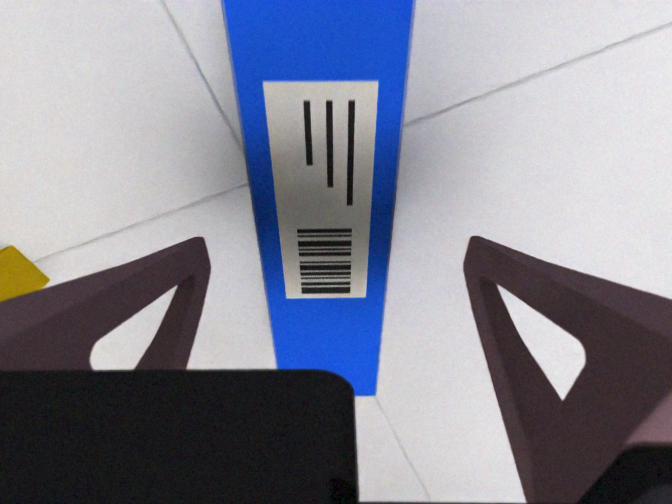

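Good. Descend and grip.

{"name": "move", "arguments": {"arm1": {"target":[-1.85,0.002,0.745,0,-0.574,0.819,0],"speed":0.1}, "arm3": {"target":[-0.200,-0.361,0.755,0,1,0,0],"speed":0.1}, "arm4": {"target":[1.928,0.004,0.745,0,-0.574,0.819,0],"speed":0.1}, "cameras": []}}

{"name": "move", "arguments": {"arm1": {"joints":{"gripper_m":0.055}}, "arm3": {"joints":{"gripper_m":0.055}}, "arm4": {"joints":{"gripper_m":0.055}}, "cameras": []}}

{"name": "move", "arguments": {"arm1": {"target":[-1.85,0.002,0.96,0,-0.574,0.819,0],"speed":0.15}, "arm3": {"target":[-0.200,-0.355,0.96,0,1,0,0],"speed":0.15}, "arm4": {"target":[1.928,0.004,0.96,0,-0.574,0.819,0],"speed":0.15}, "cameras": ["arm1_cam_wrist","arm3_cam_wrist","arm4_cam_wrist"]}}

Scene clock: 389.90 s.
Joint torques (N m): arm1=[1.38 -19.66 7.76 0.84 -0.02 -0.02] | arm2=[0.85 1.9 7.28 2.41 0.11 0.04] | arm3=[0.44 -23.53 8.76 0.68 -0.29 0] | arm4=[1.26 -17.32 9.46 0.77 -0.02 0.11] | arm5=[-1.96 3.19 6.37 2.11 -0.08 0] | arm6=[0.03 3.49 7.57 1.8 0 -0.02] | arm7=[-0.26 1.67 10.48 1.62 -0.09 0.11] | arm8=[1.67 3.14 8.27 1.77 0 0]
Heat: arm1: hottest joint3_rad 37 °C; arm2: hottest joint3_rad 35 °C; arm3: hottest joint2_rad 36 °C; arm4: hottest joint3_rad 45 °C; arm5: hottest joint3_rad 38 °C; arm6: hottest joint3_rad 37 °C; arm7: hottest joint3_rad 47 °C; arm8: hottest joint3_rad 36 °C.
move: arm1 off_target; arm3 off_target; arm4 off_target
Joint velocities: within noise
arm1.joint_positions: joint1_rad=+1.528 joint2_rad=+2.268 joint3_rad=+1.913 joint4_rad=-1.197 joint5_rad=-0.005 joint6_rad=-0.108 gripper_m=+0.09014
arm1.joint_status: not commanded
arm1.hand: x=-1.8462 y=+0.0011 z=+0.7591 quat_wxyz=(-0.005, +0.570, -0.822, -0.001) (m; scene frame)
arm1.hand_target: x=-1.8502 y=+0.0017 z=+0.7452 quat_wxyz=(+0.000, +0.574, -0.819, +0.000) (m; scene frame)
arm1.hand_status: off_target (0.015 m and 0.9 deg from the pose sent, 0.069 m and 0.8 deg at the start)
arm2, arm5, arm6, arm7, arm8: as last shown
arm3.joint_positions: joint1_rad=+0.218 joint2_rad=+2.266 joint3_rad=+1.954 joint4_rad=-1.257 joint5_rad=-0.004 joint6_rad=-0.381 gripper_m=+0.09206
arm3.joint_status: not commanded
arm3.hand: x=-0.1938 y=-0.3518 z=+0.7646 quat_wxyz=(-0.002, +1.000, -0.005, +0.001) (m; scene frame)
arm3.hand_target: x=-0.1997 y=-0.3611 z=+0.7551 quat_wxyz=(+0.000, +1.000, +0.000, +0.000) (m; scene frame)
arm3.hand_status: off_target (0.015 m and 0.7 deg from the pose sent, 0.035 m and 2.1 deg at the start)
arm4.joint_positions: joint1_rad=+0.237 joint2_rad=+2.191 joint3_rad=+1.827 joint4_rad=-1.178 joint5_rad=+0.006 joint6_rad=-0.030 gripper_m=+0.09212
arm4.joint_status: not commanded
arm4.hand: x=+1.9356 y=+0.0016 z=+0.7623 quat_wxyz=(-0.006, +0.572, -0.820, -0.005) (m; scene frame)
arm4.hand_target: x=+1.9280 y=+0.0036 z=+0.7454 quat_wxyz=(+0.000, +0.574, -0.819, +0.000) (m; scene frame)
arm4.hand_status: off_target (0.019 m and 0.9 deg from the pose sent, 0.076 m and 1.3 deg at the start)
pictures: none
No camera images: "cameras" was empty.

Scene clock: 390.57 s.
Joint torques (N m): arm1=[1.67 -19.72 7.79 0.65 -0.01 -0.05] | arm2=[0.85 1.96 7.28 2.41 0.11 0.04] | arm3=[0.38 -23.65 8.76 0.62 -0.27 0.01] | arm4=[1.26 -17.32 9.44 0.77 -0.02 0.11] | arm5=[-0.85 2.55 6.39 2.22 -0.07 0] | arm6=[-0.03 3.55 7.57 1.8 0 -0.03] | arm7=[-0.21 1.61 10.43 1.66 -0.09 0.12] | arm8=[1.61 3.37 8.27 1.81 -0.01 0.02]
Heat: arm1: hottest joint3_rad 37 °C; arm2: hottest joint3_rad 35 °C; arm3: hottest joint2_rad 36 °C; arm4: hottest joint3_rad 45 °C; arm5: hottest joint3_rad 38 °C; arm6: hottest joint3_rad 37 °C; arm7: hottest joint3_rad 47 °C; arm8: hottest joint3_rad 36 °C.
move: arm1 off_target; arm3 off_target; arm4 off_target
Joint velocities: within noise
arm1.joint_positions: joint1_rad=+1.528 joint2_rad=+2.268 joint3_rad=+1.913 joint4_rad=-1.197 joint5_rad=-0.005 joint6_rad=-0.108 gripper_m=+0.05943
arm1.joint_status: gripper_m off_target (ended at +0.05945, target +0.05500)
arm1.hand: x=-1.8463 y=+0.0012 z=+0.7591 quat_wxyz=(-0.005, +0.570, -0.822, -0.002) (m; scene frame)
arm1.hand_target: x=-1.8501 y=+0.0017 z=+0.7452 quat_wxyz=(+0.000, +0.574, -0.819, +0.000) (m; scene frame)
arm1.hand_status: not commanded
arm2, arm5, arm6, arm7, arm8: as last shown
arm3.joint_positions: joint1_rad=+0.218 joint2_rad=+2.266 joint3_rad=+1.954 joint4_rad=-1.257 joint5_rad=-0.004 joint6_rad=-0.381 gripper_m=+0.05868
arm3.joint_status: gripper_m off_target (ended at +0.05870, target +0.05500)
arm3.hand: x=-0.1938 y=-0.3519 z=+0.7646 quat_wxyz=(-0.001, +1.000, -0.005, +0.001) (m; scene frame)
arm3.hand_target: x=-0.1996 y=-0.3610 z=+0.7551 quat_wxyz=(+0.000, +1.000, +0.000, +0.000) (m; scene frame)
arm3.hand_status: not commanded
arm4.joint_positions: joint1_rad=+0.237 joint2_rad=+2.191 joint3_rad=+1.827 joint4_rad=-1.178 joint5_rad=+0.006 joint6_rad=-0.030 gripper_m=+0.05962
arm4.joint_status: gripper_m off_target (ended at +0.05964, target +0.05500)
arm4.hand: x=+1.9356 y=+0.0016 z=+0.7623 quat_wxyz=(-0.006, +0.572, -0.820, -0.005) (m; scene frame)
arm4.hand_target: x=+1.9280 y=+0.0036 z=+0.7454 quat_wxyz=(+0.000, +0.574, -0.819, +0.000) (m; scene frame)
arm4.hand_status: not commanded
pictures: none
No camera images: "cameras" was empty.

Scene clock: 392.83 s.
Joint torques (N m): arm1=[1.49 -19.31 12.85 -0.29 -0.01 -0.05] | arm2=[0.85 1.96 7.28 2.41 0.11 0.04] | arm3=[-0.38 -27.22 14.38 -0.36 -0.25 -0.11] | arm4=[1.49 -18.61 15.04 -0.4 -0.04 0.11] | arm5=[-0.85 2.73 6.31 2.17 -0.03 -0.01] | arm6=[-0.03 3.55 7.57 1.8 0 -0.03] | arm7=[-0.44 1.67 10.44 1.59 -0.09 0.12] | arm8=[1.67 3.37 8.32 1.76 -0.01 -0.01]
Heat: arm1: hottest joint3_rad 38 °C; arm2: hottest joint3_rad 35 °C; arm3: hottest joint2_rad 36 °C; arm4: hottest joint3_rad 46 °C; arm5: hottest joint3_rad 38 °C; arm6: hottest joint3_rad 37 °C; arm7: hottest joint3_rad 47 °C; arm8: hottest joint3_rad 36 °C.
move: arm1 off_target; arm3 off_target; arm4 off_target
Joint velocities: within noise
arm1.joint_positions: joint1_rad=+1.528 joint2_rad=+2.168 joint3_rad=+2.242 joint4_rad=-1.664 joint5_rad=-0.005 joint6_rad=-0.108 gripper_m=+0.05943
arm1.joint_status: not commanded
arm1.hand: x=-1.8525 y=-0.0081 z=+0.9485 quat_wxyz=(+0.011, +0.570, -0.822, +0.007) (m; scene frame)
arm1.hand_target: x=-1.8503 y=+0.0014 z=+0.9599 quat_wxyz=(-0.001, +0.574, -0.819, +0.000) (m; scene frame)
arm1.hand_status: off_target (0.016 m and 1.7 deg from the pose sent, 0.201 m and 0.8 deg at the start)
arm2.joint_positions: joint1_rad=-2.083 joint2_rad=+0.601 joint3_rad=+1.401 joint4_rad=-1.312 joint5_rad=-0.001 joint6_rad=+0.392 gripper_m=+0.09192
arm2.joint_status: not commanded
arm2.hand: x=-0.6433 y=-0.5351 z=+1.3513 quat_wxyz=(-0.466, +0.003, -0.863, -0.195) (m; scene frame)
arm2.hand_target: x=-0.6429 y=-0.5335 z=+1.3540 quat_wxyz=(-0.469, +0.000, -0.860, -0.201) (m; scene frame)
arm2.hand_status: not commanded
arm3.joint_positions: joint1_rad=+0.218 joint2_rad=+2.221 joint3_rad=+2.272 joint4_rad=-1.672 joint5_rad=-0.005 joint6_rad=-0.381 gripper_m=+0.05864
arm3.joint_status: not commanded
arm3.hand: x=-0.1887 y=-0.3553 z=+0.9142 quat_wxyz=(+0.009, +1.000, -0.006, +0.025) (m; scene frame)
arm3.hand_target: x=-0.1973 y=-0.3560 z=+0.9592 quat_wxyz=(-0.006, +1.000, +0.000, -0.013) (m; scene frame)
arm3.hand_status: off_target (0.047 m and 3.1 deg from the pose sent, 0.196 m and 0.6 deg at the start; a joint's target at an end of its range on 26 of 68 steps)
arm4.joint_positions: joint1_rad=+0.237 joint2_rad=+2.102 joint3_rad=+2.151 joint4_rad=-1.649 joint5_rad=+0.006 joint6_rad=-0.028 gripper_m=+0.05962
arm4.joint_status: not commanded
arm4.hand: x=+1.9323 y=-0.0101 z=+0.9401 quat_wxyz=(+0.018, +0.571, -0.820, +0.011) (m; scene frame)
arm4.hand_target: x=+1.9276 y=+0.0028 z=+0.9600 quat_wxyz=(+0.000, +0.574, -0.819, -0.001) (m; scene frame)
arm4.hand_status: off_target (0.025 m and 2.5 deg from the pose sent, 0.198 m and 0.9 deg at the start)
arm5.joint_positions: joint1_rad=+1.512 joint2_rad=+0.603 joint3_rad=+1.394 joint4_rad=-1.314 joint5_rad=+0.000 joint6_rad=+0.020 gripper_m=+0.09187
arm5.joint_status: not commanded
arm5.hand: x=+2.0899 y=+0.4225 z=+1.3387 quat_wxyz=(+0.296, +0.709, +0.500, -0.400) (m; scene frame)
arm5.hand_target: x=+2.0897 y=+0.4230 z=+1.3452 quat_wxyz=(+0.303, +0.706, +0.494, -0.407) (m; scene frame)
arm5.hand_status: not commanded
arm6.joint_positions: joint1_rad=-1.195 joint2_rad=+0.591 joint3_rad=+1.396 joint4_rad=-1.310 joint5_rad=+0.000 joint6_rad=+0.072 gripper_m=+0.09188
arm6.joint_status: not commanded
arm6.hand: x=+0.7962 y=+0.4099 z=+1.3716 quat_wxyz=(-0.328, -0.697, -0.506, +0.389) (m; scene frame)
arm6.hand_target: x=+0.7969 y=+0.4050 z=+1.3736 quat_wxyz=(-0.332, -0.696, -0.506, +0.387) (m; scene frame)
arm6.hand_status: not commanded
arm7: as last shown
arm8.joint_positions: joint1_rad=+0.327 joint2_rad=+0.599 joint3_rad=+1.403 joint4_rad=-1.313 joint5_rad=-0.002 joint6_rad=+0.063 gripper_m=+0.09193
arm8.joint_status: not commanded
arm8.hand: x=-1.7239 y=+0.4374 z=+1.3129 quat_wxyz=(-0.318, -0.704, -0.497, +0.394) (m; scene frame)
arm8.hand_target: x=-1.7250 y=+0.4352 z=+1.3141 quat_wxyz=(-0.321, -0.704, -0.493, +0.397) (m; scene frame)
arm8.hand_status: not commanded
pictures: arm1_cam_wrist, arm3_cam_wrist, arm4_cam_wrist
camera_calibration:
arm1_cam_wrist: T_world_to_cam=[[0.930785, -0.365533, -0.005046, 1.72718], [-0.290587, -0.748177, 0.596482, -1.10542], [-0.221809, -0.55373, -0.802611, 0.472488], [0, 0, 0, 1]] pos_world=[-1.82405, 0.065924, 1.0473]
arm3_cam_wrist: T_world_to_cam=[[0.0160684, 0.999843, -0.0074915, 0.363993], [0.782659, -0.00791458, 0.6224, -0.418253], [0.622243, -0.0158642, -0.782664, 0.951303], [0, 0, 0, 1]] pos_world=[-0.270441, -0.352154, 1.0076]
arm4_cam_wrist: T_world_to_cam=[[0.942847, -0.333113, 0.00870544, -1.83603], [-0.267639, -0.741447, 0.615326, -0.0640891], [-0.198519, -0.582488, -0.788225, 1.24359], [0, 0, 0, 1]] pos_world=[1.96082, 0.0652525, 1.03565]

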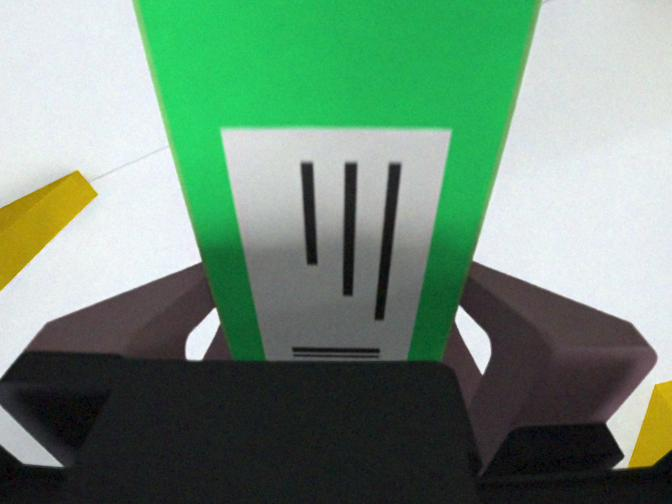

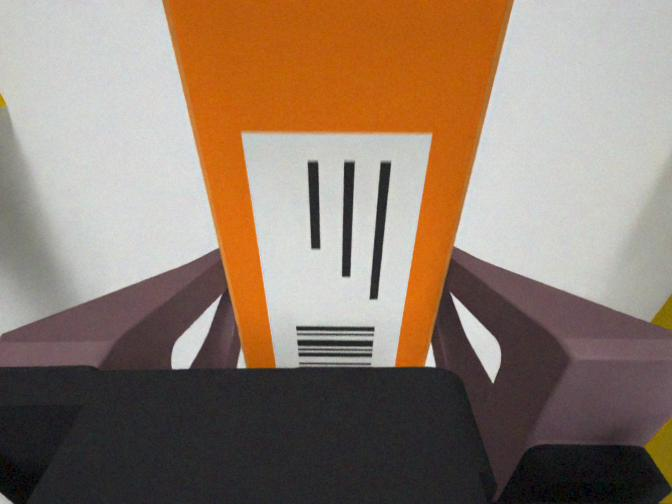

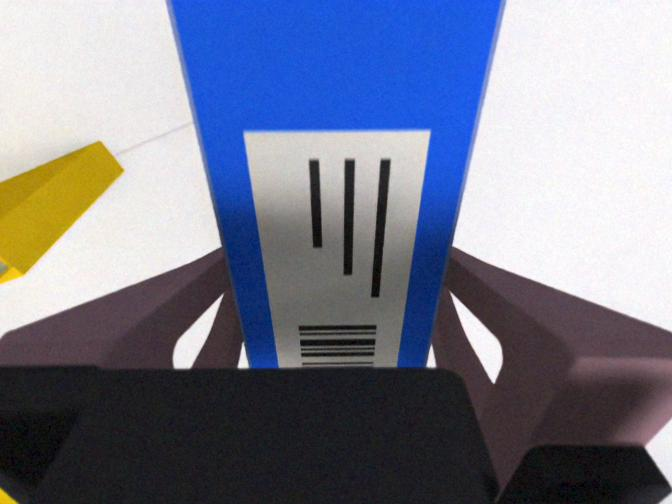

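{"name": "move", "arguments": {"arm1": {"target":[-1.964,-0.230,1.02,0,-0.527,0.850,0],"speed":0.3}, "arm3": {"target":[0.046,-0.455,1.02,0,0.982,-0.191,0],"speed":0.3}, "arm4": {"target":[1.853,-0.226,1.02,0,-0.550,0.835,0],"speed":0.3}, "cameras": []}}

{"name": "move", "arguments": {"arm1": {"joints":{"joint1_rad":-1.545}}, "arm3": {"joints":{"joint1_rad":2.14}}, "arm4": {"joints":{"joint1_rad":-1.88}}, "cameras": []}}

{"name": "move", "arguments": {"arm1": {"target":[-2.42,-1.243,0.93,0,0.834,0.552,0],"speed":0.25}, "arm3": {"target":[0.408,-1.305,0.93,0,0.688,0.725,0],"speed":0.25}, "arm4": {"target":[2.121,-1.193,0.93,0,0.446,0.895,0],"speed":0.25}, "cameras": ["cam_arm1","cam_arm3","cam_arm4"]}}

Scene clock: 410.47 s.
Joint torques (N m): arm1=[0.91 -10.05 8.03 0.61 0 0.08] | arm2=[0.85 1.96 7.28 2.41 0.11 0.04] | arm3=[-0.56 -14.56 9.42 0.18 -0.04 0.08] | arm4=[-1.2 -9.82 9.77 0.17 -0.04 0.11] | arm5=[-1.03 2.78 6.43 2.17 -0.06 0.06] | arm6=[-0.03 3.6 7.58 1.81 0 -0.03] | arm7=[-0.26 1.49 10.48 1.63 -0.09 0.12] | arm8=[1.73 2.67 8.27 1.78 -0.02 0.01]
Heat: arm1: hottest joint3_rad 41 °C; arm2: hottest joint3_rad 35 °C; arm3: hottest joint2_rad 38 °C; arm4: hottest joint3_rad 47 °C; arm5: hottest joint3_rad 38 °C; arm6: hottest joint3_rad 36 °C; arm7: hottest joint3_rad 47 °C; arm8: hottest joint3_rad 36 °C.
move: arm1 done; arm3 done; arm4 done
Joint velocities: within noise
arm1.joint_positions: joint1_rad=+1.528 joint2_rad=+1.421 joint3_rad=+1.404 joint4_rad=-1.539 joint5_rad=-0.006 joint6_rad=-0.016 gripper_m=+0.05943
arm1.joint_status: not commanded
arm1.hand: x=-1.9649 y=-0.2298 z=+1.0254 quat_wxyz=(-0.003, +0.531, -0.847, -0.001) (m; scene frame)
arm1.hand_target: x=-1.9641 y=-0.2300 z=+1.0200 quat_wxyz=(+0.000, +0.527, -0.850, +0.000) (m; scene frame)
arm1.hand_status: done (0.006 m and 0.7 deg from the pose sent, 0.258 m and 6.1 deg at the start)
arm2, arm5, arm6, arm8: as last shown
arm3.joint_positions: joint1_rad=+0.218 joint2_rad=+1.446 joint3_rad=+1.429 joint4_rad=-1.572 joint5_rad=-0.009 joint6_rad=-0.022 gripper_m=+0.05863
arm3.joint_status: not commanded
arm3.hand: x=+0.0459 y=-0.4540 z=+1.0129 quat_wxyz=(+0.003, +0.983, -0.184, +0.010) (m; scene frame)
arm3.hand_target: x=+0.0461 y=-0.4550 z=+1.0199 quat_wxyz=(+0.000, +0.982, -0.191, +0.000) (m; scene frame)
arm3.hand_status: done (0.007 m and 1.5 deg from the pose sent, 0.276 m and 21.6 deg at the start)
arm4.joint_positions: joint1_rad=+0.237 joint2_rad=+1.417 joint3_rad=+1.429 joint4_rad=-1.562 joint5_rad=+0.006 joint6_rad=+0.001 gripper_m=+0.05962
arm4.joint_status: not commanded
arm4.hand: x=+1.8481 y=-0.2216 z=+1.0218 quat_wxyz=(-0.002, +0.560, -0.829, -0.002) (m; scene frame)
arm4.hand_target: x=+1.8530 y=-0.2260 z=+1.0201 quat_wxyz=(+0.000, +0.550, -0.835, +0.000) (m; scene frame)
arm4.hand_status: done (0.007 m and 1.4 deg from the pose sent, 0.243 m and 3.9 deg at the start)
arm7.joint_positions: joint1_rad=-0.316 joint2_rad=+0.535 joint3_rad=+1.368 joint4_rad=-1.177 joint5_rad=-0.073 joint6_rad=-0.126 gripper_m=+0.09396
arm7.joint_status: not commanded
arm7.hand: x=-0.2873 y=+0.4416 z=+1.3804 quat_wxyz=(-0.508, -0.311, -0.757, +0.270) (m; scene frame)
arm7.hand_target: x=-0.2897 y=+0.4449 z=+1.3917 quat_wxyz=(-0.517, -0.307, -0.750, +0.275) (m; scene frame)
arm7.hand_status: not commanded
pictures: none
No camera images: "cameras" was empty.

Scene clock: 413.43 s.
Joint torques (N m): arm1=[1.85 -9.64 8.12 0.64 -0.01 0.04] | arm2=[0.79 1.9 7.28 2.41 0.11 0.04] | arm3=[-1.44 -14.68 9.39 0.21 -0.04 0.12] | arm4=[0.67 -9.64 9.81 0.2 -0.12 0.1] | arm5=[-0.97 2.84 6.39 2.18 -0.09 0.03] | arm6=[-0.03 3.49 7.58 1.81 0 -0.03] | arm7=[-0.38 1.44 10.44 1.59 -0.08 0.12] | arm8=[1.9 3.08 8.29 1.78 -0.01 -0.01]
Heat: arm1: hottest joint3_rad 40 °C; arm2: hottest joint3_rad 35 °C; arm3: hottest joint2_rad 37 °C; arm4: hottest joint3_rad 47 °C; arm5: hottest joint3_rad 38 °C; arm6: hottest joint3_rad 36 °C; arm7: hottest joint3_rad 47 °C; arm8: hottest joint3_rad 36 °C.
move: arm1 done; arm3 done; arm4 done
Joint velocities: within noise
arm1.joint_positions: joint1_rad=-1.554 joint2_rad=+1.421 joint3_rad=+1.404 joint4_rad=-1.539 joint5_rad=-0.005 joint6_rad=-0.013 gripper_m=+0.05944
arm1.joint_status: all done
arm1.hand: x=-2.3173 y=-0.9875 z=+1.0321 quat_wxyz=(-0.011, -0.832, -0.555, +0.006) (m; scene frame)
arm1.hand_target: x=-2.3136 y=-0.9893 z=+1.0267 quat_wxyz=(-0.010, -0.831, -0.557, +0.003) (m; scene frame)
arm1.hand_status: not commanded
arm2, arm5, arm6, arm7, arm8: as last shown
arm3.joint_positions: joint1_rad=+2.150 joint2_rad=+1.446 joint3_rad=+1.429 joint4_rad=-1.572 joint5_rad=-0.010 joint6_rad=-0.020 gripper_m=+0.05863
arm3.joint_status: all done
arm3.hand: x=+0.4222 y=-1.0325 z=+1.0116 quat_wxyz=(-0.003, +0.711, +0.703, +0.014) (m; scene frame)
arm3.hand_target: x=+0.4174 y=-1.0319 z=+1.0187 quat_wxyz=(+0.004, +0.720, +0.694, +0.006) (m; scene frame)
arm3.hand_status: not commanded
arm4.joint_positions: joint1_rad=-1.891 joint2_rad=+1.417 joint3_rad=+1.429 joint4_rad=-1.562 joint5_rad=+0.009 joint6_rad=+0.004 gripper_m=+0.05964
arm4.joint_status: all done
arm4.hand: x=+1.9363 y=-0.9472 z=+1.0279 quat_wxyz=(-0.004, -0.454, -0.891, +0.016) (m; scene frame)
arm4.hand_target: x=+1.9389 y=-0.9427 z=+1.0261 quat_wxyz=(-0.002, -0.452, -0.892, +0.013) (m; scene frame)
arm4.hand_status: not commanded
pictures: none
No camera images: "cameras" was empty.

Scene clock: 415.87 s.
Joint torques (N m): arm1=[2.02 -19.6 12.78 -0.2 0.18 0.06] | arm2=[0.79 1.96 7.28 2.4 0.11 0.04] | arm3=[-0.97 -24.12 14.23 -0.2 0.03 -0.22] | arm4=[-0.38 -19.19 14.84 -0.13 -0.15 -0.04] | arm5=[-0.56 2.96 6.41 2.18 -0.05 0.01] | arm6=[-0.03 3.55 7.58 1.8 0 -0.03] | arm7=[-0.26 1.61 10.43 1.58 -0.1 0.12] | arm8=[1.73 2.96 8.23 1.78 -0.03 0.01]
Heat: arm1: hottest joint3_rad 40 °C; arm2: hottest joint3_rad 35 °C; arm3: hottest joint2_rad 37 °C; arm4: hottest joint3_rad 47 °C; arm5: hottest joint3_rad 38 °C; arm6: hottest joint3_rad 36 °C; arm7: hottest joint3_rad 47 °C; arm8: hottest joint3_rad 36 °C.
move: arm1 off_target; arm3 off_target; arm4 off_target
Joint velocities: within noise
arm1.joint_positions: joint1_rad=-1.554 joint2_rad=+2.224 joint3_rad=+2.250 joint4_rad=-1.622 joint5_rad=+0.004 joint6_rad=-0.002 gripper_m=+0.05944
arm1.joint_status: not commanded
arm1.hand: x=-2.4226 y=-1.2301 z=+0.9258 quat_wxyz=(+0.003, -0.835, -0.550, -0.008) (m; scene frame)
arm1.hand_target: x=-2.4198 y=-1.2423 z=+0.9299 quat_wxyz=(-0.001, -0.834, -0.552, +0.000) (m; scene frame)
arm1.hand_status: off_target (0.014 m and 1.0 deg from the pose sent, 0.294 m and 1.5 deg at the start)
arm2, arm5, arm6, arm7, arm8: as last shown
arm3.joint_positions: joint1_rad=+2.150 joint2_rad=+2.230 joint3_rad=+2.293 joint4_rad=-1.664 joint5_rad=+0.002 joint6_rad=-0.072 gripper_m=+0.05863
arm3.joint_status: not commanded
arm3.hand: x=+0.4126 y=-1.2936 z=+0.9140 quat_wxyz=(-0.011, +0.692, +0.721, +0.015) (m; scene frame)
arm3.hand_target: x=+0.4079 y=-1.3040 z=+0.9299 quat_wxyz=(+0.000, +0.688, +0.725, -0.001) (m; scene frame)
arm3.hand_status: off_target (0.020 m and 2.2 deg from the pose sent, 0.285 m and 4.0 deg at the start)
arm4.joint_positions: joint1_rad=-1.891 joint2_rad=+2.321 joint3_rad=+2.467 joint4_rad=-1.684 joint5_rad=-0.013 joint6_rad=-0.003 gripper_m=+0.05964
arm4.joint_status: not commanded
arm4.hand: x=+2.1140 y=-1.1861 z=+0.9250 quat_wxyz=(-0.014, -0.451, -0.893, +0.009) (m; scene frame)
arm4.hand_target: x=+2.1203 y=-1.1922 z=+0.9297 quat_wxyz=(-0.024, -0.446, -0.895, +0.012) (m; scene frame)
arm4.hand_status: off_target (0.011 m and 2.0 deg from the pose sent, 0.323 m and 2.1 deg at the start; a joint's target at an end of its range on 29 of 73 steps)
pictures: cam_arm1, cam_arm3, cam_arm4

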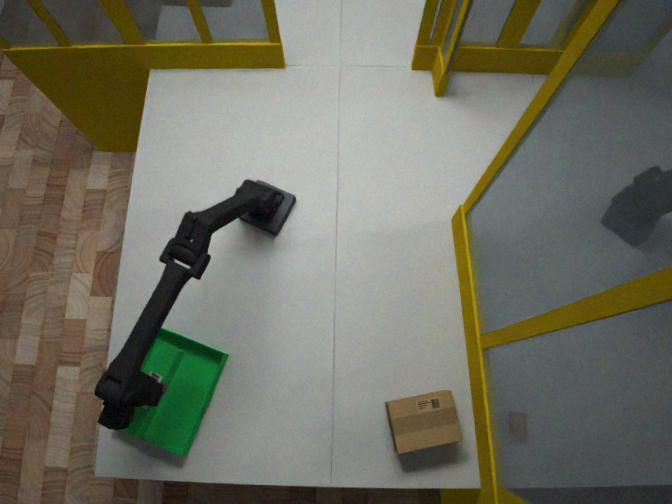

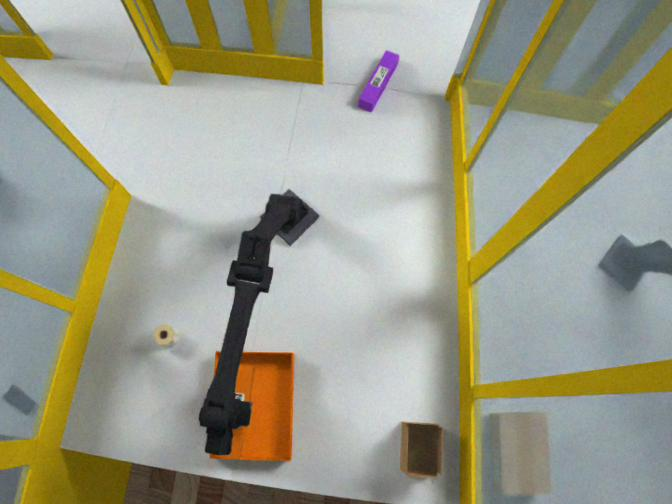

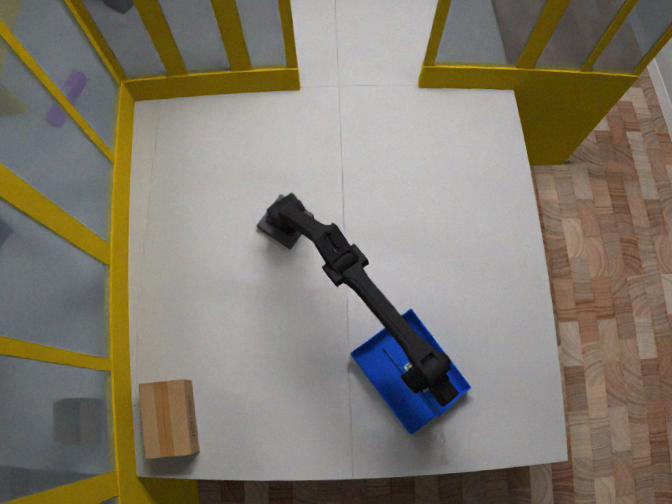

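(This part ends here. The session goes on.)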